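# Carry glass beaker from door-side rack to window-side bench

## Task

Lift the beaker from the drying rack on the shelved bench near the door and set it upright, opening facing up, on the work top of the shelved bench near the window. The task fails if the beaker reaches the floor, if it breaks from a drop of more than a few centimetres or a hard knock, or if the robot tips over or is left leaning.

## Robot and tools

ROBOT. TidyBot++: a four-caster mobile base (0.54 m long, 0.50 m wide, 0.38 m high) carrying one seven-joint arm with a two-finger gripper. The shoulder sits 0.12 m ahead of the base centre, 0.68 m up. Segments: upper arm 0.42 m, forearm 0.31 m, hand 0.31 m. The arm begins folded, hand pointing down, sticking out up to 0.08 m past the base front. Cameras: base_camera (fixed on the base, looking forward) and wrist_camera (looks along the hand).

FRAMES. Base frame: origin on the floor below the base centre, x forward, y left, z up, metres. hand_pose is the point between the finger pads, in this frame; its z axis runs out along the fingers and the fingers close along its y axis. Odometry frame: the base frame as it was when the scene started; base_odometry counts wheel turns, so slip shows as travel, and it drifts a few cm and degrees over many moves. Heading is in rad, positive to the left.

move. One action per call. Keys:
- base: an object of offsets, measured from where the base stands when the command begins, along its own axes then. translate_m (forward +, metres, -2 to 2), strafe_m (left +, metres, -2 to 2), rotate_rad (counter-clockwise from above +, radians, -6.3 to 6.3). Translate and strafe together make one straight drive to that point.
- joints: absolute targets by name, radians: joint_1_rad (any angle; positive turns the arm clockwise from above, the opposite sign to rotate_rad), joint_2_rad -2.249 to 2.249 (shoulder, 0 = upper arm vertical), joint_3_rad (any angle), joint_4_rad -2.579 to 2.579 (elbow, 0 = straight), joint_5_rad (any angle), joint_6_rad -2.099 to 2.099 (wrist), joint_7_rad (any angle; with the hand down, 1.57 opens fingers left and right). gripper_pos is unitless 0 (open, about 85 mm gap) to 1 (closed, squeezing hard). Unlimited joints go the short way round; send steps under half a turn to go further.
- target: one list of seven numbers [x, y, z, qw, qx, qy, qz], an absolute hand pose in the base frame (metres, then a unit quaternion). Alongside it, joints may only carry gripper_pos.
- speeds: optional caps for this action: translate_m and strafe_m 0.05 to 0.5 m/s (give only one if both move), rotate_rad 0.1 to 1.57 rad/s, gripper_pos.
- cameras: list of base_camera, wrist_camera or all; [] for none.
- blocking: true (default) returns when everything has stopped; false returns in about 0.5 s while motion continues.
A move with no action only reports state and images. An unknown key makes the call invalid; a value out of range gets it refused, and then the rest of that reply's move, wait and finished_scene calls are skipped. The same happens after an uncommanded stop or a torque fault.

wait(seconds 0 to 10, cameras): lets time pass with nothing new commanded; returns early once moves finish. stop(cameras): brakes all running motions. zoom_image(camera, region [x0, y0, x1, y1] pixels, at most 504 by 504): closer view of that camera's latest image. read_manual: licence texts only. finished_scene(scene): ends the current scene, given its number; cannot be undone.

RESULTS. move says done or the worst status. base_status, joint_status, hand_status: moving, done, off_target (rested away from the target and may still push), stopped, contact_stop, time_out, not_followed (a built-in check withheld the arm targets; also 'joint command not followed' or 'pose unreachable', with 'cause:' for self-collision), torque_fault, limit_stop_at_motor_heat. hand_status is done within 10 mm and 2 degrees. hand_target is where the hand would be with every joint on target. joint_positions are readings; motor_effort is percent of each motor's maximum, peak in brackets. base_tilt is degrees (forward and right positive). on_its_own lists uncommanded behaviour. pictures names image order; 'earlier move' shows a non-blocking move's progress. ARM HIT flags a hard hit of the arm on itself or the base; MOTOR HOT warns of heating.

USING THE ARM. Hand targets usually land within about 3 cm; to fix position, add (desired minus hand_pose) to the last target's x, y, z. To hold still, resend hand_target, not hand_pose. For joints, send last command plus (desired minus reading). A held object makes the arm sag; correct the same way, and never command a joint to its current reading while loaded. A pointing-down hand reaches at most about 0.94 m high, only near the base. Poses low and close in front of the base, or far from the current hand pose, can send the arm into the base. Out-of-reach poses wander up to 10 s and end time_out. Closed fingertips reach about 20 mm past the hand point; fingers ending off_target on closing means something is held. When a held object touches down, hand_pose nearly stops falling while effort changes only a little.

AVOID. The arm never slows for or avoids obstacles and keeps pushing when blocked; each correction pushes harder. Do not drive or turn while the arm is snagged above about 0.6 m, push sideways on a raised hand, or swing an outstretched arm sideways: the robot can tip; retract or back away to recover. Drive the arm into nothing with the base: torque spikes freeze the arm for 10 s. Keep the glass beaker low and slow, set it down gently from almost no height, open the gripper only once it rests, and avoid squeezing it hard while it still sits on the rack. Long loaded or stretched holds overheat motors and make the arm sink. Hard hits, slams, drops, releasing moving things and heavy gripper forces are penalised. Loose objects may get nudged now and then.

Each tool is called after "Request:" as name([rows], argument=value, ...), one row to a line, values as JSON.

## Session

Request:
move(joints={"joint_6_rad": 0.7})

Scene clock: 2.13 s.
move: done
base_odometry: x=+0.000 y=+0.000 heading=+0.000
base_tilt: forward=-0.4 right=+0.5
base_status: not commanded
joint_positions: joint_1_rad=+0.035 joint_2_rad=-0.393 joint_3_rad=+3.092 joint_4_rad=-2.533 joint_5_rad=+0.015 joint_6_rad=+0.659 joint_7_rad=+1.595 gripper_pos=+0.000
joint_status: all done
motor_effort: joint_1_rad=+0(1) joint_2_rad=-5(6) joint_3_rad=+1(1) joint_4_rad=+18(18) joint_5_rad=+0(1) joint_6_rad=+9(9) joint_7_rad=+0(0)
hand_pose: x=+0.5323 y=+0.0129 z=+0.9283 quat_wxyz=(+0.013, +0.675, +0.026, +0.738) (m; base frame)
hand_target: x=+0.5307 y=+0.0132 z=+0.9400 quat_wxyz=(+0.013, +0.660, +0.026, +0.751) (m; base frame)
hand_status: not commanded
pictures: base_camera, wrist_camera
camera_calibration:
wrist_camera: T_world_to_cam=[[-0.0227153, -0.998306, 0.053565, -0.0290919], [0.0940835, -0.0554757, -0.994017, 0.92546], [0.995305, -0.0175398, 0.0951843, -0.480638], [0, 0, 0, 1]] pos_world=[0.39065, 0.0138676, 0.967231]

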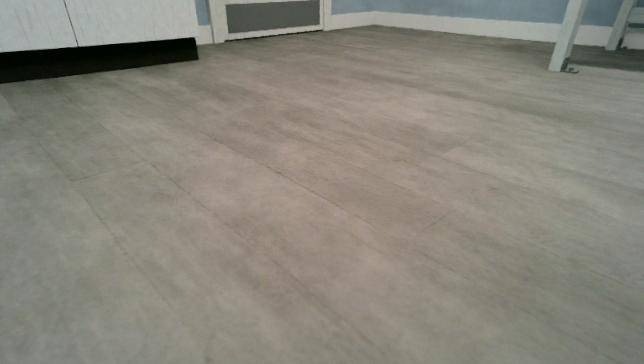

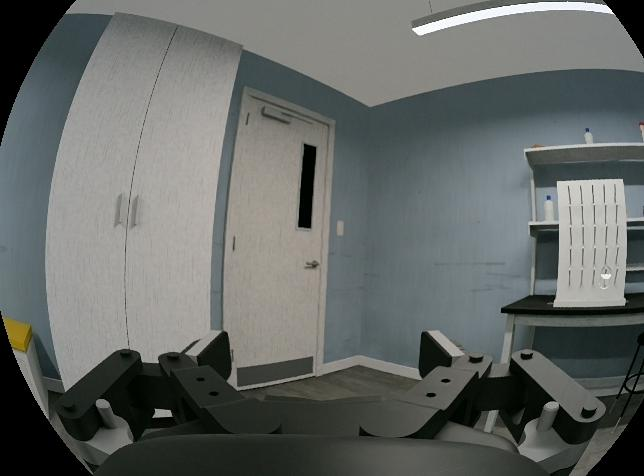

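Request:
move(base={"rotate_rad": -0.9}, cameras=["wrist_camera"])

Request:
zoom_image(camera="wrist_camera", region=[220, 100, 460, 380])

Request:
move(base={"rotate_rad": -1.5})

Request:
move(base={"rotate_rad": -1.5})

Scene clock: 4.27 s.
move: done
base_odometry: x=+0.000 y=+0.000 heading=-0.898
base_tilt: forward=-0.4 right=+0.5
base_status: done
joint_positions: joint_1_rad=+0.035 joint_2_rad=-0.393 joint_3_rad=+3.092 joint_4_rad=-2.533 joint_5_rad=+0.015 joint_6_rad=+0.659 joint_7_rad=+1.595 gripper_pos=+0.000
joint_status: not commanded
motor_effort: joint_1_rad=+0(1) joint_2_rad=-5(6) joint_3_rad=+1(2) joint_4_rad=+17(18) joint_5_rad=+0(1) joint_6_rad=+9(9) joint_7_rad=+0(1)
hand_pose: x=+0.5323 y=+0.0129 z=+0.9285 quat_wxyz=(+0.013, +0.674, +0.026, +0.738) (m; base frame)
hand_target: x=+0.5307 y=+0.0132 z=+0.9400 quat_wxyz=(+0.013, +0.660, +0.026, +0.751) (m; base frame)
hand_status: not commanded
pictures: wrist_camera
camera_calibration:
wrist_camera: T_world_to_cam=[[-0.0227275, -0.998307, 0.0535428, -0.0290692], [0.0946288, -0.0554643, -0.993966, 0.925292], [0.995253, -0.0175237, 0.0957291, -0.481117], [0, 0, 0, 1]] pos_world=[0.390614, 0.0138698, 0.967323]

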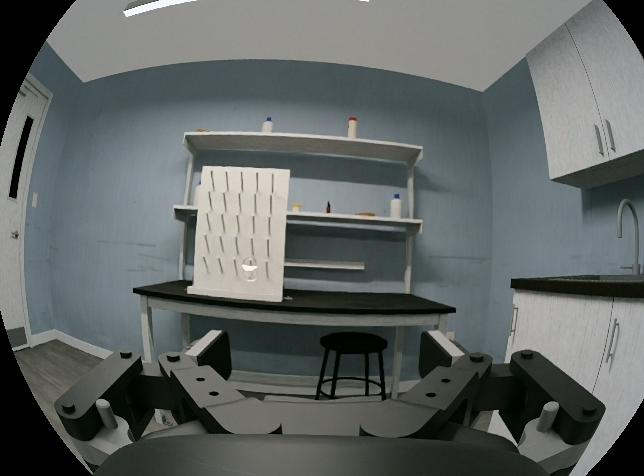

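Scaled by 1.800.

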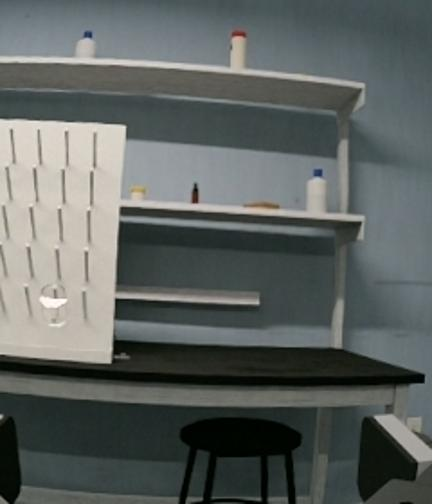

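Scene clock: 6.53 s.
move: done
base_odometry: x=+0.000 y=+0.000 heading=-2.397
base_tilt: forward=-0.4 right=+0.5
base_status: done
joint_positions: joint_1_rad=+0.035 joint_2_rad=-0.393 joint_3_rad=+3.092 joint_4_rad=-2.533 joint_5_rad=+0.015 joint_6_rad=+0.659 joint_7_rad=+1.595 gripper_pos=+0.000
joint_status: not commanded
motor_effort: joint_1_rad=+1(1) joint_2_rad=-5(6) joint_3_rad=+1(2) joint_4_rad=+18(18) joint_5_rad=+0(1) joint_6_rad=+9(9) joint_7_rad=+0(0)
hand_pose: x=+0.5323 y=+0.0129 z=+0.9285 quat_wxyz=(+0.013, +0.674, +0.026, +0.738) (m; base frame)
hand_target: x=+0.5307 y=+0.0132 z=+0.9400 quat_wxyz=(+0.013, +0.660, +0.026, +0.751) (m; base frame)
hand_status: not commanded
pictures: base_camera, wrist_camera
camera_calibration:
wrist_camera: T_world_to_cam=[[-0.0227275, -0.998307, 0.0535428, -0.0290692], [0.0946288, -0.0554643, -0.993966, 0.925292], [0.995253, -0.0175237, 0.0957291, -0.481117], [0, 0, 0, 1]] pos_world=[0.390614, 0.0138698, 0.967323]

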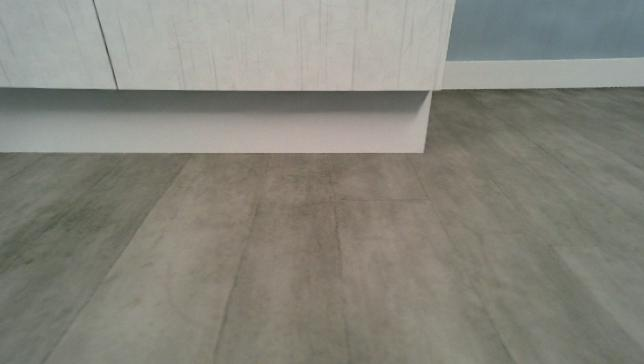

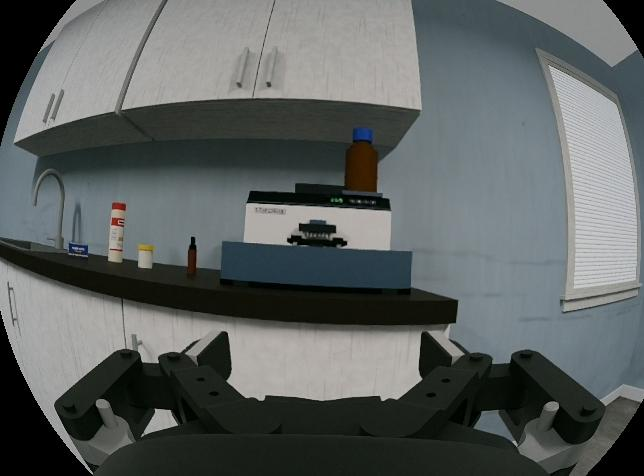

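Scene clock: 8.80 s.
move: done
base_odometry: x=+0.000 y=+0.000 heading=+2.388
base_tilt: forward=-0.4 right=+0.5
base_status: done
joint_positions: joint_1_rad=+0.035 joint_2_rad=-0.393 joint_3_rad=+3.093 joint_4_rad=-2.533 joint_5_rad=+0.015 joint_6_rad=+0.659 joint_7_rad=+1.595 gripper_pos=+0.000
joint_status: not commanded
motor_effort: joint_1_rad=+0(1) joint_2_rad=-5(6) joint_3_rad=+1(2) joint_4_rad=+18(18) joint_5_rad=+0(1) joint_6_rad=+9(9) joint_7_rad=+0(1)
hand_pose: x=+0.5323 y=+0.0129 z=+0.9285 quat_wxyz=(+0.013, +0.674, +0.026, +0.738) (m; base frame)
hand_target: x=+0.5307 y=+0.0132 z=+0.9400 quat_wxyz=(+0.013, +0.660, +0.026, +0.751) (m; base frame)
hand_status: not commanded
pictures: base_camera, wrist_camera
camera_calibration:
wrist_camera: T_world_to_cam=[[-0.0227546, -0.998307, 0.0535316, -0.0290583], [0.0946277, -0.0554557, -0.993967, 0.925293], [0.995253, -0.0175518, 0.0957293, -0.481118], [0, 0, 0, 1]] pos_world=[0.390614, 0.0138592, 0.967323]

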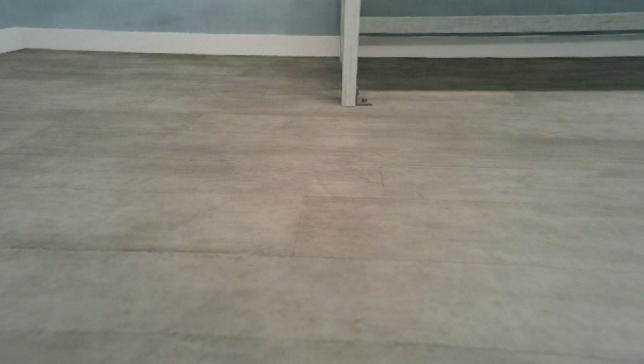

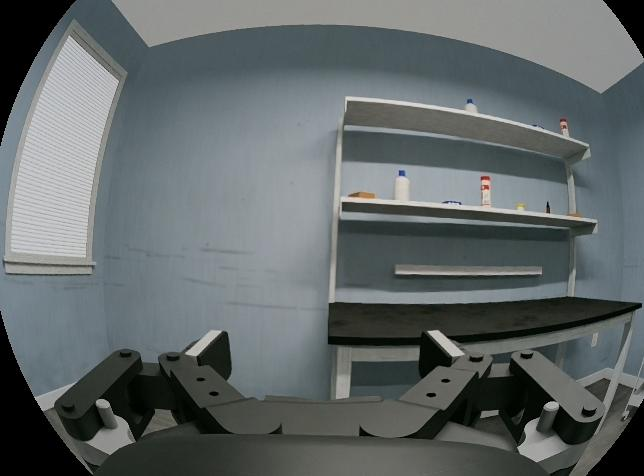

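Request:
move(base={"rotate_rad": -1.0})

Request:
zoom_image(camera="base_camera", region=[0, 0, 504, 200])

Request:
move(base={"rotate_rad": -2.2})

Request:
zoom_image(camera="wrist_camera", region=[130, 100, 470, 400])

Scene clock: 11.17 s.
move: done
base_odometry: x=+0.000 y=+0.000 heading=+1.390
base_tilt: forward=-0.4 right=+0.5
base_status: done
joint_positions: joint_1_rad=+0.035 joint_2_rad=-0.393 joint_3_rad=+3.093 joint_4_rad=-2.533 joint_5_rad=+0.015 joint_6_rad=+0.659 joint_7_rad=+1.595 gripper_pos=+0.000
joint_status: not commanded
motor_effort: joint_1_rad=+1(1) joint_2_rad=-5(6) joint_3_rad=+1(2) joint_4_rad=+17(18) joint_5_rad=+0(1) joint_6_rad=+8(9) joint_7_rad=+0(1)
hand_pose: x=+0.5323 y=+0.0129 z=+0.9285 quat_wxyz=(+0.013, +0.674, +0.026, +0.738) (m; base frame)
hand_target: x=+0.5307 y=+0.0132 z=+0.9400 quat_wxyz=(+0.013, +0.660, +0.026, +0.751) (m; base frame)
hand_status: not commanded
pictures: base_camera, wrist_camera
camera_calibration:
wrist_camera: T_world_to_cam=[[-0.0227818, -0.998307, 0.0535204, -0.0290474], [0.0946266, -0.0554471, -0.993968, 0.925294], [0.995252, -0.0175799, 0.0957295, -0.481118], [0, 0, 0, 1]] pos_world=[0.390615, 0.0138486, 0.967324]

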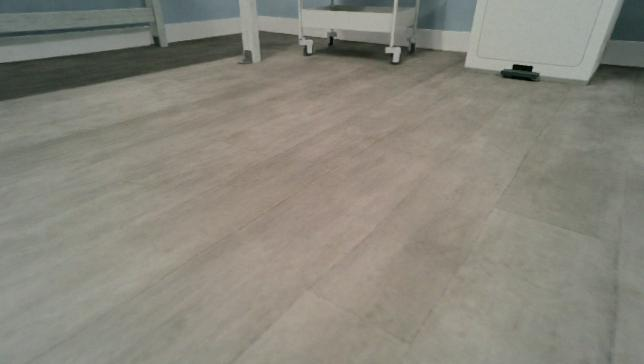

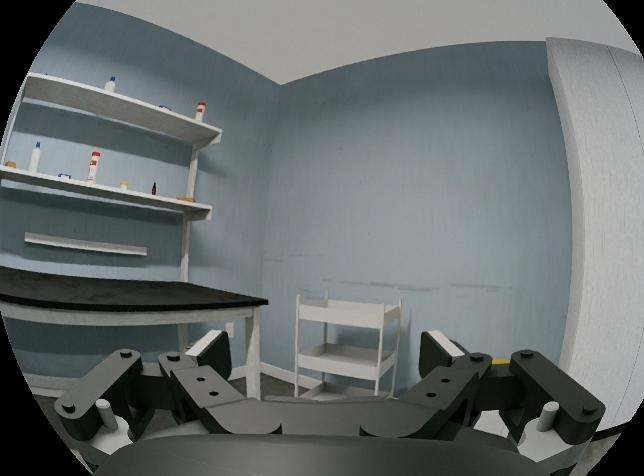

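Scaled by 1.000.

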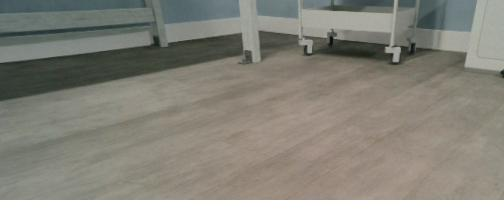

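Scene clock: 13.87 s.
move: done
base_odometry: x=+0.000 y=+0.000 heading=-0.809
base_tilt: forward=-0.4 right=+0.5
base_status: done
joint_positions: joint_1_rad=+0.035 joint_2_rad=-0.393 joint_3_rad=+3.093 joint_4_rad=-2.533 joint_5_rad=+0.015 joint_6_rad=+0.659 joint_7_rad=+1.595 gripper_pos=+0.000
joint_status: not commanded
motor_effort: joint_1_rad=+0(1) joint_2_rad=-5(6) joint_3_rad=+1(2) joint_4_rad=+18(18) joint_5_rad=-1(1) joint_6_rad=+8(9) joint_7_rad=+0(1)
hand_pose: x=+0.5323 y=+0.0129 z=+0.9285 quat_wxyz=(+0.013, +0.674, +0.026, +0.738) (m; base frame)
hand_target: x=+0.5307 y=+0.0132 z=+0.9400 quat_wxyz=(+0.013, +0.660, +0.026, +0.751) (m; base frame)
hand_status: not commanded
pictures: base_camera, wrist_camera
camera_calibration:
wrist_camera: T_world_to_cam=[[-0.0227831, -0.998307, 0.0535179, -0.0290449], [0.0946871, -0.0554459, -0.993962, 0.925275], [0.995246, -0.0175781, 0.0957901, -0.481171], [0, 0, 0, 1]] pos_world=[0.390611, 0.0138489, 0.967334]

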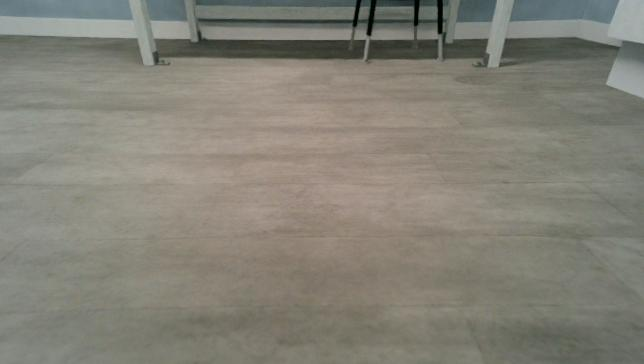

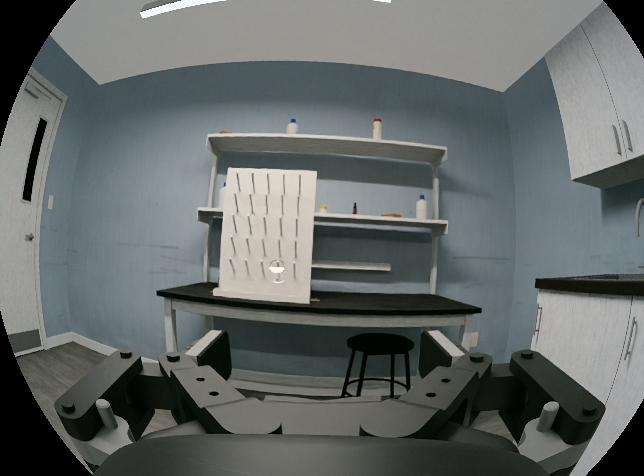

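Scaled by 1.482.

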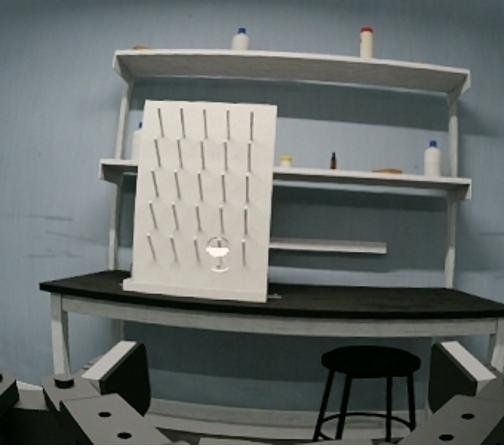

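Request:
move(base={"translate_m": 0.85, "strafe_m": 0.26})

Request:
zoom_image(camera="wrist_camera", region=[200, 130, 460, 330])

Scene clock: 17.33 s.
move: done
base_odometry: x=+0.775 y=-0.436 heading=-0.810
base_tilt: forward=-0.4 right=+0.5
base_status: done
joint_positions: joint_1_rad=+0.035 joint_2_rad=-0.394 joint_3_rad=+3.093 joint_4_rad=-2.533 joint_5_rad=+0.015 joint_6_rad=+0.661 joint_7_rad=+1.595 gripper_pos=+0.000
joint_status: not commanded
motor_effort: joint_1_rad=+0(1) joint_2_rad=-5(7) joint_3_rad=+1(1) joint_4_rad=+18(18) joint_5_rad=+0(1) joint_6_rad=+8(9) joint_7_rad=+0(0)
hand_pose: x=+0.5320 y=+0.0129 z=+0.9294 quat_wxyz=(+0.013, +0.673, +0.026, +0.739) (m; base frame)
hand_target: x=+0.5307 y=+0.0132 z=+0.9400 quat_wxyz=(+0.013, +0.660, +0.026, +0.751) (m; base frame)
hand_status: not commanded
pictures: base_camera, wrist_camera
camera_calibration:
wrist_camera: T_world_to_cam=[[-0.0228759, -0.998308, 0.0534589, -0.0289738], [0.0974362, -0.0554446, -0.993696, 0.924549], [0.994979, -0.0175228, 0.0985397, -0.483381], [0, 0, 0, 1]] pos_world=[0.390207, 0.0138662, 0.967902]

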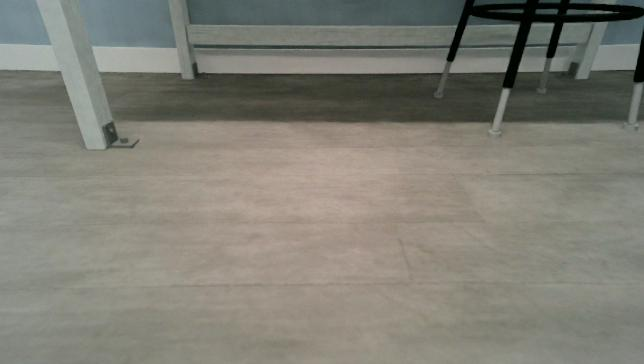

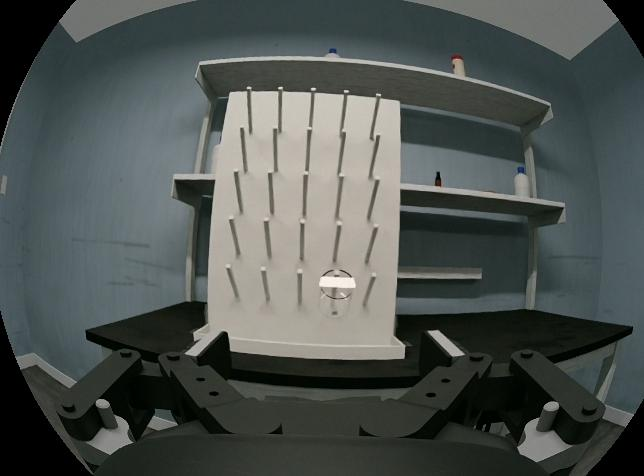

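Scaled by 1.938.

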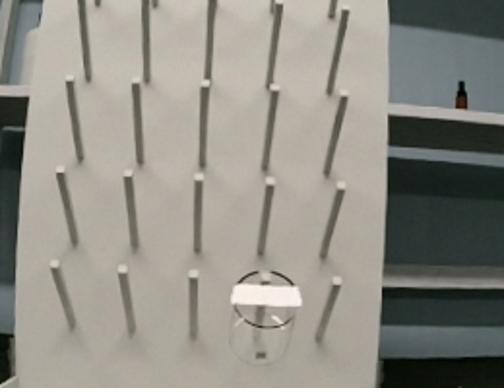

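Request:
move(joints={"joint_1_rad":0.0,"joint_2_rad":-0.248,"joint_3_rad":3.1416,"joint_4_rad":-2.27,"joint_5_rad":0.0,"joint_6_rad":0.277,"joint_7_rad":1.5708}, base={"translate_m": 0.25})

Request:
zoom_image(camera="wrist_camera", region=[220, 100, 460, 340])

Scene clock: 22.40 s.
move: done
base_odometry: x=+0.948 y=-0.617 heading=-0.810
base_tilt: forward=-0.4 right=+0.5
base_status: done
joint_positions: joint_1_rad=+0.023 joint_2_rad=-0.250 joint_3_rad=+3.121 joint_4_rad=-2.283 joint_5_rad=+0.015 joint_6_rad=+0.337 joint_7_rad=+1.595 gripper_pos=+0.000
joint_status: all done
motor_effort: joint_1_rad=+0(2) joint_2_rad=-10(14) joint_3_rad=+0(2) joint_4_rad=+18(20) joint_5_rad=+0(1) joint_6_rad=+8(10) joint_7_rad=+0(1)
hand_pose: x=+0.6049 y=+0.0027 z=+0.9106 quat_wxyz=(+0.014, +0.750, +0.017, +0.662) (m; base frame)
hand_target: x=+0.6052 y=+0.0014 z=+0.8987 quat_wxyz=(+0.000, +0.766, +0.000, +0.643) (m; base frame)
hand_status: not commanded
pictures: base_camera, wrist_camera
camera_calibration:
wrist_camera: T_world_to_cam=[[-0.0311305, -0.99832, 0.0488626, -0.0273126], [-0.119486, -0.0448187, -0.991824, 1.02765], [0.992348, -0.0367143, -0.11789, -0.355496], [0, 0, 0, 1]] pos_world=[0.474715, 0.00573946, 0.978674]

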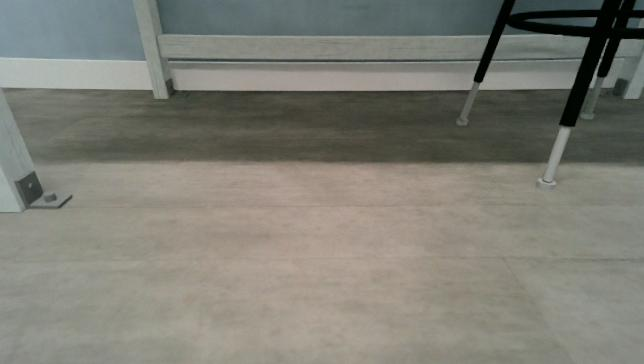

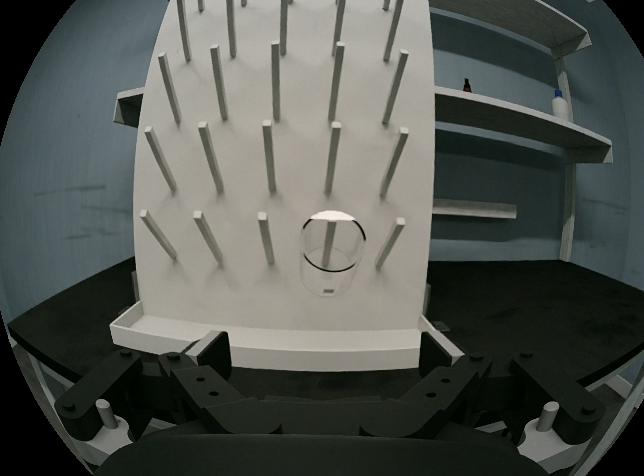

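Scaled by 2.100.

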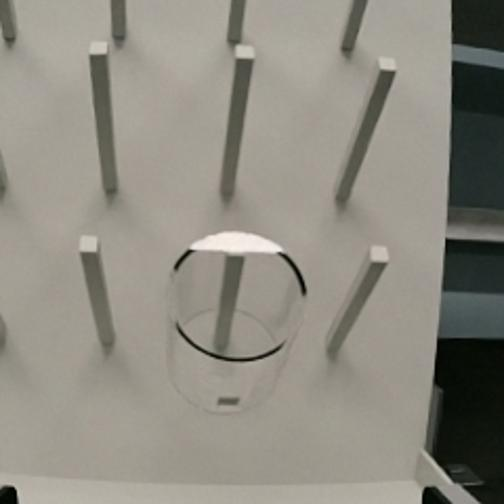

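Request:
zoom_image(camera="wrist_camera", region=[285, 195, 385, 310])

Scaled by 4.383.

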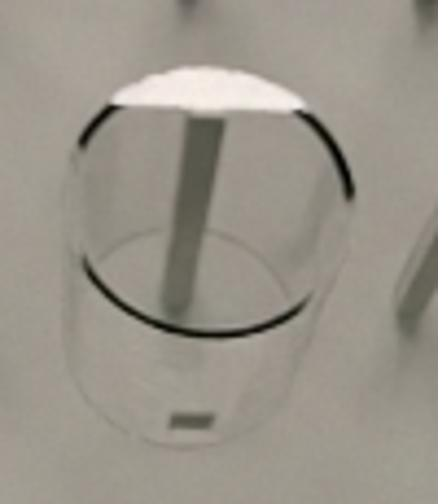

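Request:
move(base={"translate_m": 0.15, "strafe_m": -0.005}, joints={"gripper_pos": 0.04}, speeds={"translate_m": 0.2})

Request:
zoom_image(camera="wrist_camera", region=[200, 160, 460, 400])

Scene clock: 26.30 s.
move: done
base_odometry: x=+1.048 y=-0.729 heading=-0.809
base_tilt: forward=-0.4 right=+0.5
base_status: done
joint_positions: joint_1_rad=+0.022 joint_2_rad=-0.251 joint_3_rad=+3.121 joint_4_rad=-2.281 joint_5_rad=+0.015 joint_6_rad=+0.335 joint_7_rad=+1.595 gripper_pos=+0.040
joint_status: all done
motor_effort: joint_1_rad=+0(1) joint_2_rad=-10(13) joint_3_rad=+0(1) joint_4_rad=+18(19) joint_5_rad=+0(1) joint_6_rad=+9(9) joint_7_rad=+0(0)
hand_pose: x=+0.6050 y=+0.0029 z=+0.9111 quat_wxyz=(+0.013, +0.750, +0.017, +0.661) (m; base frame)
hand_target: x=+0.6052 y=+0.0014 z=+0.8987 quat_wxyz=(+0.000, +0.766, +0.000, +0.643) (m; base frame)
hand_status: not commanded
pictures: base_camera, wrist_camera
camera_calibration:
wrist_camera: T_world_to_cam=[[-0.030726, -0.998337, 0.0487823, -0.0273316], [-0.119816, -0.0447746, -0.991786, 1.0283], [0.992321, -0.0363186, -0.118241, -0.355205], [0, 0, 0, 1]] pos_world=[0.474844, 0.00585496, 0.979185]

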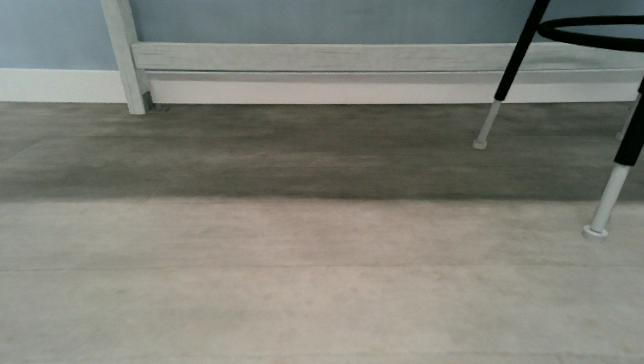

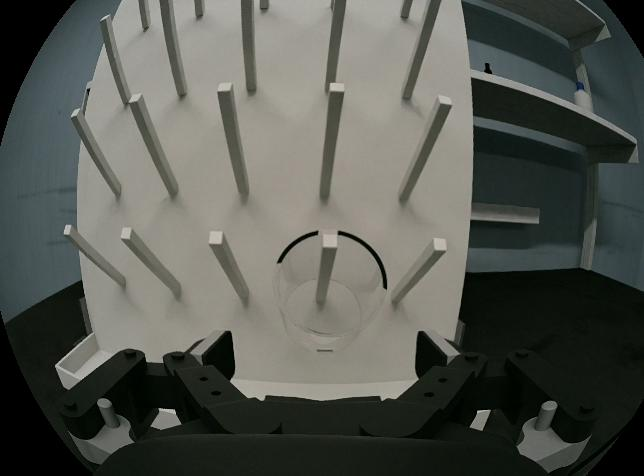

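Scaled by 1.938.

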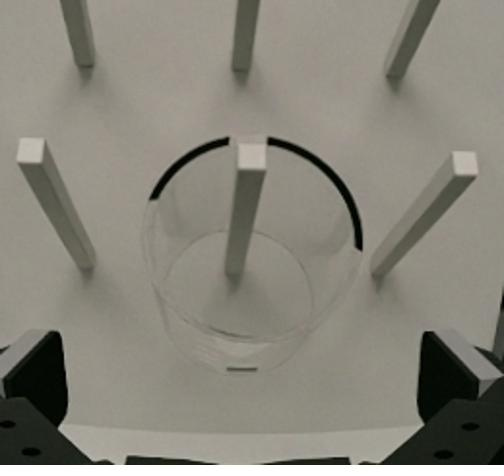

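Request:
move(base={"translate_m": 0.045, "strafe_m": -0.002}, speeds={"translate_m": 0.1}, cameras=["wrist_camera"])

Request:
zoom_image(camera="wrist_camera", region=[200, 180, 460, 420])

Scene clock: 28.00 s.
move: done
base_odometry: x=+1.078 y=-0.763 heading=-0.809
base_tilt: forward=-0.4 right=+0.5
base_status: done
joint_positions: joint_1_rad=+0.022 joint_2_rad=-0.251 joint_3_rad=+3.122 joint_4_rad=-2.281 joint_5_rad=+0.015 joint_6_rad=+0.334 joint_7_rad=+1.595 gripper_pos=+0.040
joint_status: not commanded
motor_effort: joint_1_rad=+0(1) joint_2_rad=-11(13) joint_3_rad=+1(2) joint_4_rad=+18(20) joint_5_rad=+0(1) joint_6_rad=+9(9) joint_7_rad=+0(0)
hand_pose: x=+0.6050 y=+0.0029 z=+0.9114 quat_wxyz=(+0.013, +0.750, +0.017, +0.662) (m; base frame)
hand_target: x=+0.6052 y=+0.0014 z=+0.8987 quat_wxyz=(+0.000, +0.766, +0.000, +0.643) (m; base frame)
hand_status: not commanded
pictures: wrist_camera
camera_calibration:
wrist_camera: T_world_to_cam=[[-0.0306132, -0.998347, 0.0486377, -0.0272512], [-0.119507, -0.0446556, -0.991829, 1.02847], [0.992361, -0.0361756, -0.117943, -0.355487], [0, 0, 0, 1]] pos_world=[0.474848, 0.00586106, 0.979468]

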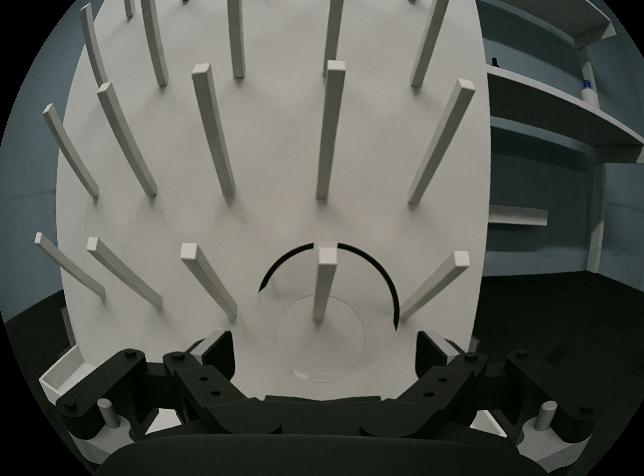

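Scaled by 1.938.

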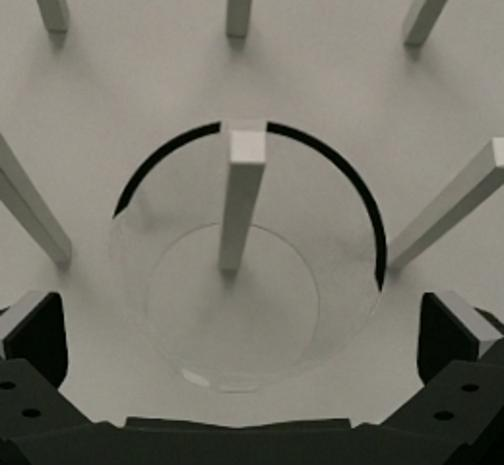

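Request:
move(base={"translate_m": 0.038, "strafe_m": -0.001}, speeds={"translate_m": 0.06}, cameras=["wrist_camera"])

Request:
zoom_image(camera="wrist_camera", region=[200, 180, 460, 420])

Scene clock: 29.47 s.
move: done
base_odometry: x=+1.103 y=-0.791 heading=-0.809
base_tilt: forward=-0.4 right=+0.5
base_status: done
joint_positions: joint_1_rad=+0.021 joint_2_rad=-0.251 joint_3_rad=+3.122 joint_4_rad=-2.280 joint_5_rad=+0.015 joint_6_rad=+0.334 joint_7_rad=+1.595 gripper_pos=+0.040
joint_status: not commanded
motor_effort: joint_1_rad=+1(1) joint_2_rad=-10(13) joint_3_rad=+1(2) joint_4_rad=+19(19) joint_5_rad=+0(1) joint_6_rad=+9(9) joint_7_rad=+0(0)
hand_pose: x=+0.6050 y=+0.0028 z=+0.9113 quat_wxyz=(+0.013, +0.750, +0.017, +0.661) (m; base frame)
hand_target: x=+0.6052 y=+0.0014 z=+0.8987 quat_wxyz=(+0.000, +0.766, +0.000, +0.643) (m; base frame)
hand_status: not commanded
pictures: wrist_camera
camera_calibration:
wrist_camera: T_world_to_cam=[[-0.0306716, -0.998354, 0.0484713, -0.0271349], [-0.119782, -0.0444734, -0.991804, 1.02857], [0.992326, -0.0362262, -0.11822, -0.355266], [0, 0, 0, 1]] pos_world=[0.474911, 0.0057839, 0.979457]

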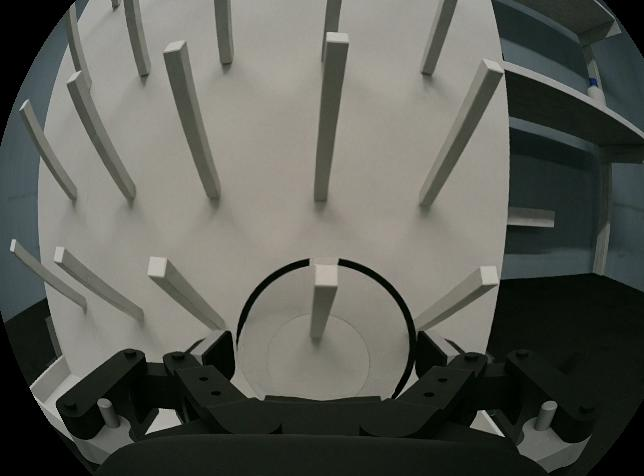

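Scaled by 1.938.

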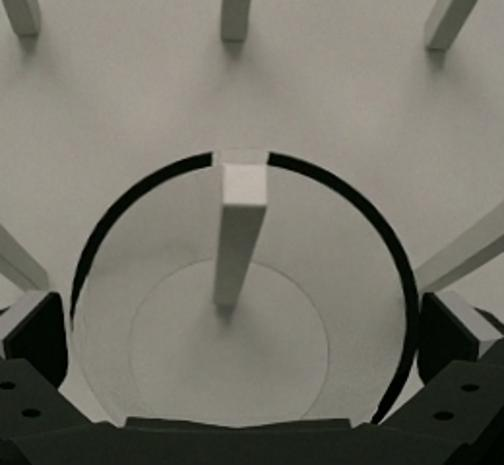

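Request:
move(base={"translate_m": 0.006}, speeds={"translate_m": 0.06}, cameras=[])

Request:
move(joints={"gripper_pos": 0.16}, cameras=["wrist_camera"])

Request:
zoom_image(camera="wrist_camera", region=[200, 200, 460, 420])

Scene clock: 30.80 s.
move: done
base_odometry: x=+1.108 y=-0.796 heading=-0.808
base_tilt: forward=-0.4 right=+0.5
base_status: done
joint_positions: joint_1_rad=+0.021 joint_2_rad=-0.251 joint_3_rad=+3.123 joint_4_rad=-2.280 joint_5_rad=+0.015 joint_6_rad=+0.334 joint_7_rad=+1.595 gripper_pos=+0.040
joint_status: not commanded
motor_effort: joint_1_rad=+1(1) joint_2_rad=-10(14) joint_3_rad=+0(1) joint_4_rad=+19(19) joint_5_rad=-1(1) joint_6_rad=+9(9) joint_7_rad=+0(1)
hand_pose: x=+0.6051 y=+0.0028 z=+0.9113 quat_wxyz=(+0.013, +0.750, +0.017, +0.661) (m; base frame)
hand_target: x=+0.6052 y=+0.0014 z=+0.8987 quat_wxyz=(+0.000, +0.766, +0.000, +0.643) (m; base frame)
hand_status: not commanded
pictures: none
No camera images: "cameras" was empty.

Scene clock: 31.33 s.
move: done
base_odometry: x=+1.108 y=-0.796 heading=-0.808
base_tilt: forward=-0.4 right=+0.5
base_status: not commanded
joint_positions: joint_1_rad=+0.021 joint_2_rad=-0.251 joint_3_rad=+3.123 joint_4_rad=-2.280 joint_5_rad=+0.015 joint_6_rad=+0.334 joint_7_rad=+1.595 gripper_pos=+0.160
joint_status: all done
motor_effort: joint_1_rad=+0(1) joint_2_rad=-10(11) joint_3_rad=+1(1) joint_4_rad=+18(19) joint_5_rad=+0(1) joint_6_rad=+9(9) joint_7_rad=+0(0)
hand_pose: x=+0.6051 y=+0.0028 z=+0.9113 quat_wxyz=(+0.013, +0.750, +0.017, +0.661) (m; base frame)
hand_target: x=+0.6052 y=+0.0014 z=+0.8987 quat_wxyz=(+0.000, +0.766, +0.000, +0.643) (m; base frame)
hand_status: not commanded
pictures: wrist_camera
camera_calibration:
wrist_camera: T_world_to_cam=[[-0.0307229, -0.998353, 0.0484511, -0.0271164], [-0.119938, -0.0444415, -0.991786, 1.02866], [0.992306, -0.0362817, -0.118375, -0.355216], [0, 0, 0, 1]] pos_world=[0.475025, 0.00575583, 0.97948]

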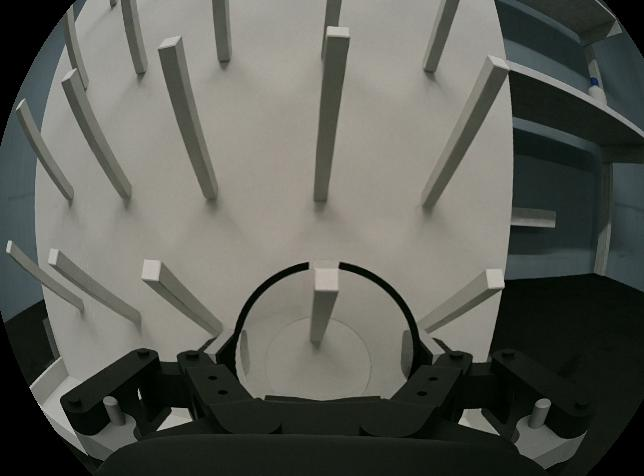

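Scaled by 1.938.

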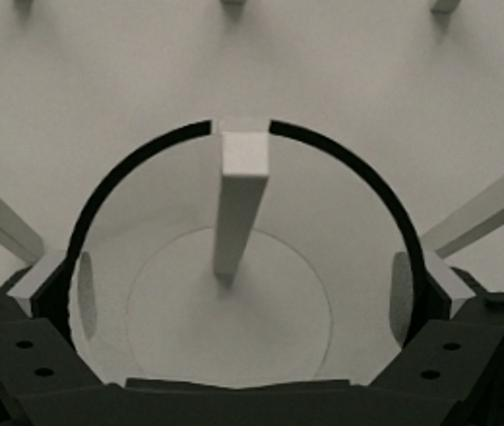

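Request:
move(joints={"gripper_pos": 0.24}, cameras=[])

Request:
move(joints={"gripper_pos": 0.34}, cameras=["wrist_camera"])

Scene clock: 32.03 s.
move: done
base_odometry: x=+1.108 y=-0.795 heading=-0.808
base_tilt: forward=-0.4 right=+0.5
base_status: not commanded
joint_positions: joint_1_rad=+0.021 joint_2_rad=-0.252 joint_3_rad=+3.124 joint_4_rad=-2.280 joint_5_rad=+0.015 joint_6_rad=+0.333 joint_7_rad=+1.595 gripper_pos=+0.219
joint_status: all done
motor_effort: joint_1_rad=+0(1) joint_2_rad=-10(10) joint_3_rad=+0(1) joint_4_rad=+19(20) joint_5_rad=+0(1) joint_6_rad=+9(9) joint_7_rad=+0(0)
hand_pose: x=+0.6048 y=+0.0023 z=+0.9120 quat_wxyz=(+0.014, +0.749, +0.016, +0.662) (m; base frame)
hand_target: x=+0.6052 y=+0.0014 z=+0.8987 quat_wxyz=(+0.000, +0.766, +0.000, +0.643) (m; base frame)
hand_status: not commanded
pictures: none
No camera images: "cameras" was empty.

Scene clock: 32.57 s.
move: off_target
base_odometry: x=+1.108 y=-0.795 heading=-0.808
base_tilt: forward=-0.4 right=+0.5
base_status: not commanded
joint_positions: joint_1_rad=+0.021 joint_2_rad=-0.252 joint_3_rad=+3.124 joint_4_rad=-2.280 joint_5_rad=+0.015 joint_6_rad=+0.333 joint_7_rad=+1.595 gripper_pos=+0.222
joint_status: gripper_pos off_target (ended at +0.222, target +0.340)
motor_effort: joint_1_rad=+0(0) joint_2_rad=-9(10) joint_3_rad=+0(0) joint_4_rad=+19(20) joint_5_rad=+0(1) joint_6_rad=+9(9) joint_7_rad=+0(0)
hand_pose: x=+0.6048 y=+0.0023 z=+0.9119 quat_wxyz=(+0.014, +0.749, +0.016, +0.662) (m; base frame)
hand_target: x=+0.6052 y=+0.0014 z=+0.8987 quat_wxyz=(+0.000, +0.766, +0.000, +0.643) (m; base frame)
hand_status: not commanded
pictures: wrist_camera
camera_calibration:
wrist_camera: T_world_to_cam=[[-0.0316538, -0.998336, 0.0482075, -0.0268519], [-0.119186, -0.0441174, -0.991891, 1.02878], [0.992367, -0.0371428, -0.117591, -0.355536], [0, 0, 0, 1]] pos_world=[0.474587, 0.00537415, 0.979922]

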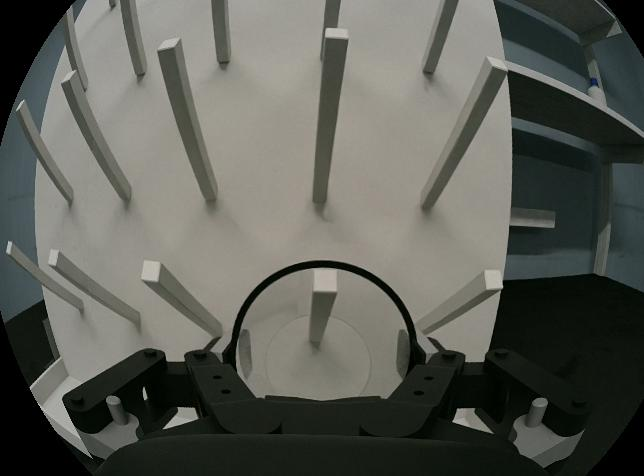

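Request:
move(joints={"gripper_pos": 0.5}, cameras=[])

Request:
move(joints={"joint_2_rad":-0.3645,"joint_4_rad":-2.251,"joint_6_rad":0.142}, base={"strafe_m":-0.003})

Request:
zoom_image(camera="wrist_camera", region=[200, 200, 460, 420])

Scene clock: 33.80 s.
move: off_target
base_odometry: x=+1.108 y=-0.795 heading=-0.808
base_tilt: forward=-0.4 right=+0.5
base_status: not commanded
joint_positions: joint_1_rad=+0.021 joint_2_rad=-0.252 joint_3_rad=+3.124 joint_4_rad=-2.280 joint_5_rad=+0.015 joint_6_rad=+0.333 joint_7_rad=+1.595 gripper_pos=+0.222
joint_status: gripper_pos off_target (ended at +0.222, target +0.500)
motor_effort: joint_1_rad=+0(0) joint_2_rad=-9(9) joint_3_rad=+0(0) joint_4_rad=+19(20) joint_5_rad=+0(1) joint_6_rad=+9(9) joint_7_rad=+0(0)
hand_pose: x=+0.6048 y=+0.0023 z=+0.9119 quat_wxyz=(+0.014, +0.749, +0.016, +0.662) (m; base frame)
hand_target: x=+0.6052 y=+0.0014 z=+0.8987 quat_wxyz=(+0.000, +0.766, +0.000, +0.643) (m; base frame)
hand_status: not commanded
pictures: none
No camera images: "cameras" was empty.

Scene clock: 34.80 s.
move: done
base_odometry: x=+1.106 y=-0.798 heading=-0.808
base_tilt: forward=-0.4 right=+0.5
base_status: done
joint_positions: joint_1_rad=+0.016 joint_2_rad=-0.351 joint_3_rad=+3.126 joint_4_rad=-2.261 joint_5_rad=+0.015 joint_6_rad=+0.200 joint_7_rad=+1.595 gripper_pos=+0.223
joint_status: all done
motor_effort: joint_1_rad=+0(3) joint_2_rad=-8(12) joint_3_rad=+1(4) joint_4_rad=+19(20) joint_5_rad=+0(1) joint_6_rad=+9(11) joint_7_rad=+0(0)
hand_pose: x=+0.5789 y=+0.0031 z=+0.9289 quat_wxyz=(+0.014, +0.754, +0.017, +0.656) (m; base frame)
hand_target: x=+0.5744 y=+0.0014 z=+0.9235 quat_wxyz=(+0.000, +0.766, +0.000, +0.643) (m; base frame)
hand_status: not commanded
pictures: base_camera, wrist_camera
camera_calibration:
wrist_camera: T_world_to_cam=[[-0.0307203, -0.998258, 0.050373, -0.0302775], [-0.134153, -0.0458228, -0.989901, 1.04937], [0.990484, -0.0371678, -0.132512, -0.312883], [0, 0, 0, 1]] pos_world=[0.449752, 0.00623109, 0.998834]

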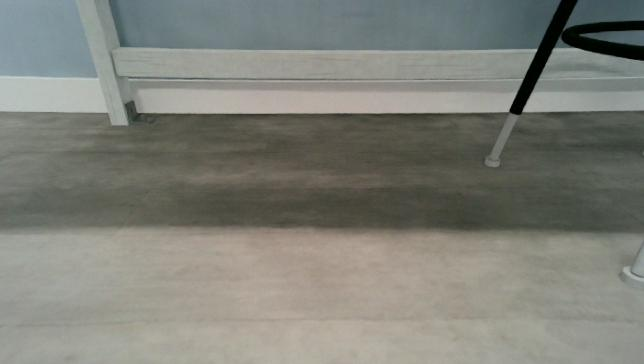

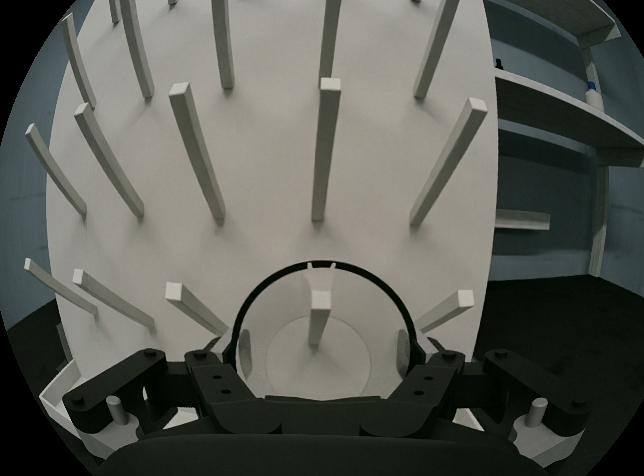

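Scaled by 1.938.

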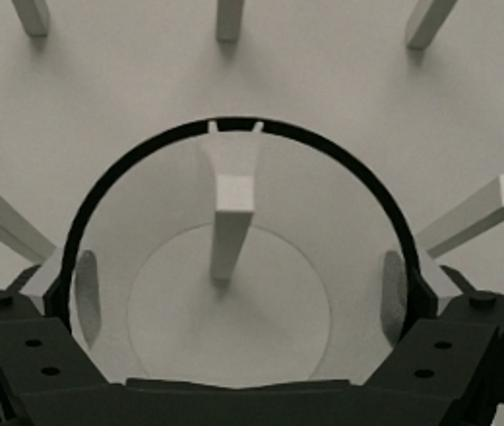

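Request:
move(joints={"joint_2_rad":-0.488,"joint_4_rad":-2.2208,"joint_6_rad":-0.0124}, base={"strafe_m":-0.003}, cameras=["wrist_camera"])

Request:
move(joints={"joint_2_rad":-0.5997,"joint_4_rad":-2.173,"joint_6_rad":-0.172}, cameras=["wrist_camera"])

Scene clock: 36.00 s.
move: done
base_odometry: x=+1.104 y=-0.800 heading=-0.808
base_tilt: forward=-0.4 right=+0.5
base_status: done
joint_positions: joint_1_rad=+0.013 joint_2_rad=-0.477 joint_3_rad=+3.127 joint_4_rad=-2.236 joint_5_rad=+0.015 joint_6_rad=+0.050 joint_7_rad=+1.595 gripper_pos=+0.223
joint_status: all done
motor_effort: joint_1_rad=+1(3) joint_2_rad=-5(10) joint_3_rad=+1(4) joint_4_rad=+20(21) joint_5_rad=+0(1) joint_6_rad=+9(10) joint_7_rad=+0(0)
hand_pose: x=+0.5427 y=+0.0034 z=+0.9535 quat_wxyz=(+0.015, +0.754, +0.017, +0.656) (m; base frame)
hand_target: x=+0.5385 y=+0.0014 z=+0.9487 quat_wxyz=(+0.000, +0.766, +0.000, +0.643) (m; base frame)
hand_status: not commanded
pictures: wrist_camera
camera_calibration:
wrist_camera: T_world_to_cam=[[-0.0314957, -0.998148, 0.0520366, -0.0334145], [-0.133682, -0.0473878, -0.989891, 1.06865], [0.990524, -0.0381336, -0.131942, -0.274334], [0, 0, 0, 1]] pos_world=[0.41354, 0.0068269, 1.02339]

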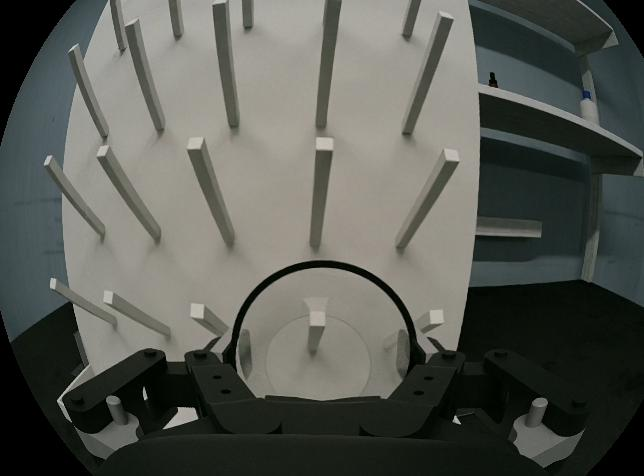

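Scene clock: 37.23 s.
move: done
base_odometry: x=+1.104 y=-0.800 heading=-0.808
base_tilt: forward=-0.4 right=+0.5
base_status: not commanded
joint_positions: joint_1_rad=+0.013 joint_2_rad=-0.590 joint_3_rad=+3.127 joint_4_rad=-2.197 joint_5_rad=+0.015 joint_6_rad=-0.118 joint_7_rad=+1.595 gripper_pos=+0.223
joint_status: all done
motor_effort: joint_1_rad=+0(1) joint_2_rad=-3(7) joint_3_rad=+1(1) joint_4_rad=+21(21) joint_5_rad=+0(1) joint_6_rad=+10(11) joint_7_rad=+0(0)
hand_pose: x=+0.5066 y=+0.0029 z=+0.9722 quat_wxyz=(+0.016, +0.759, +0.017, +0.650) (m; base frame)
hand_target: x=+0.5025 y=+0.0014 z=+0.9743 quat_wxyz=(+0.000, +0.766, +0.000, +0.643) (m; base frame)
hand_status: not commanded
pictures: wrist_camera
camera_calibration:
wrist_camera: T_world_to_cam=[[-0.0340763, -0.997949, 0.0541901, -0.0368804], [-0.148752, -0.0485532, -0.987682, 1.08786], [0.988287, -0.0417174, -0.146792, -0.220564], [0, 0, 0, 1]] pos_world=[0.378545, 0.00681273, 1.04408]

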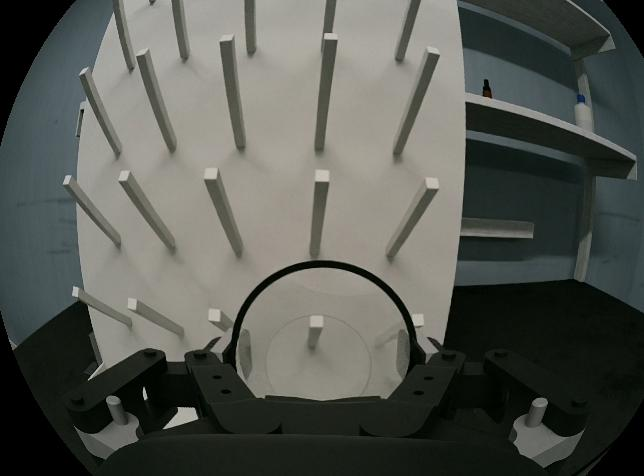

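Request:
move(base={"translate_m":-0.05}, speeds={"translate_m":0.1}, cameras=["wrist_camera"])

Request:
zoom_image(camera="wrist_camera", region=[200, 200, 460, 420])

Scene clock: 38.63 s.
move: done
base_odometry: x=+1.069 y=-0.764 heading=-0.808
base_tilt: forward=-0.4 right=+0.5
base_status: done
joint_positions: joint_1_rad=+0.013 joint_2_rad=-0.595 joint_3_rad=+3.127 joint_4_rad=-2.196 joint_5_rad=+0.015 joint_6_rad=-0.119 joint_7_rad=+1.595 gripper_pos=+0.223
joint_status: not commanded
motor_effort: joint_1_rad=+1(1) joint_2_rad=-3(6) joint_3_rad=+1(2) joint_4_rad=+21(22) joint_5_rad=+0(1) joint_6_rad=+10(10) joint_7_rad=+0(1)
hand_pose: x=+0.5051 y=+0.0029 z=+0.9746 quat_wxyz=(+0.017, +0.758, +0.016, +0.652) (m; base frame)
hand_target: x=+0.5025 y=+0.0014 z=+0.9743 quat_wxyz=(+0.000, +0.766, +0.000, +0.643) (m; base frame)
hand_status: not commanded
pictures: wrist_camera
camera_calibration:
wrist_camera: T_world_to_cam=[[-0.0344216, -0.997945, 0.0540505, -0.0367628], [-0.14375, -0.0485764, -0.988421, 1.08814], [0.989015, -0.0417928, -0.141783, -0.223948], [0, 0, 0, 1]] pos_world=[0.376643, 0.00681118, 1.04577]

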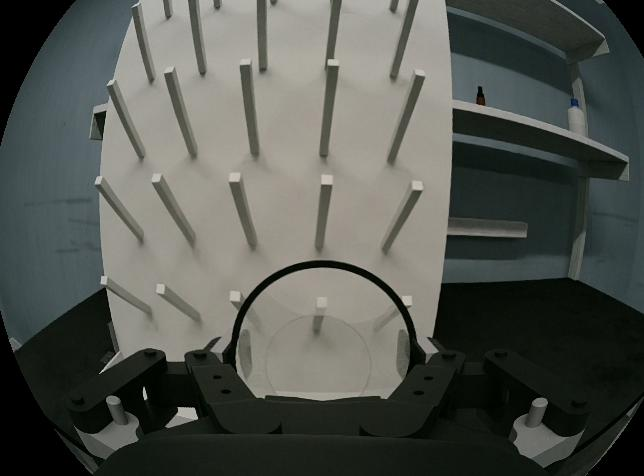

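Scaled by 1.938.

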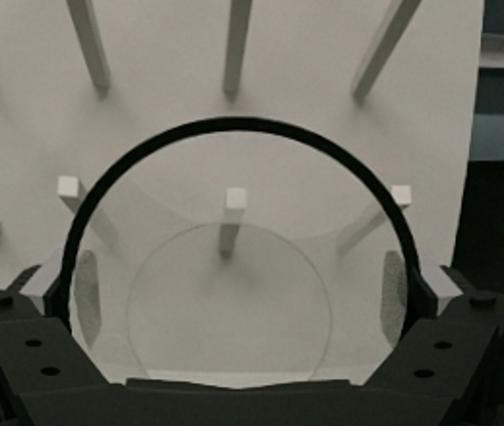

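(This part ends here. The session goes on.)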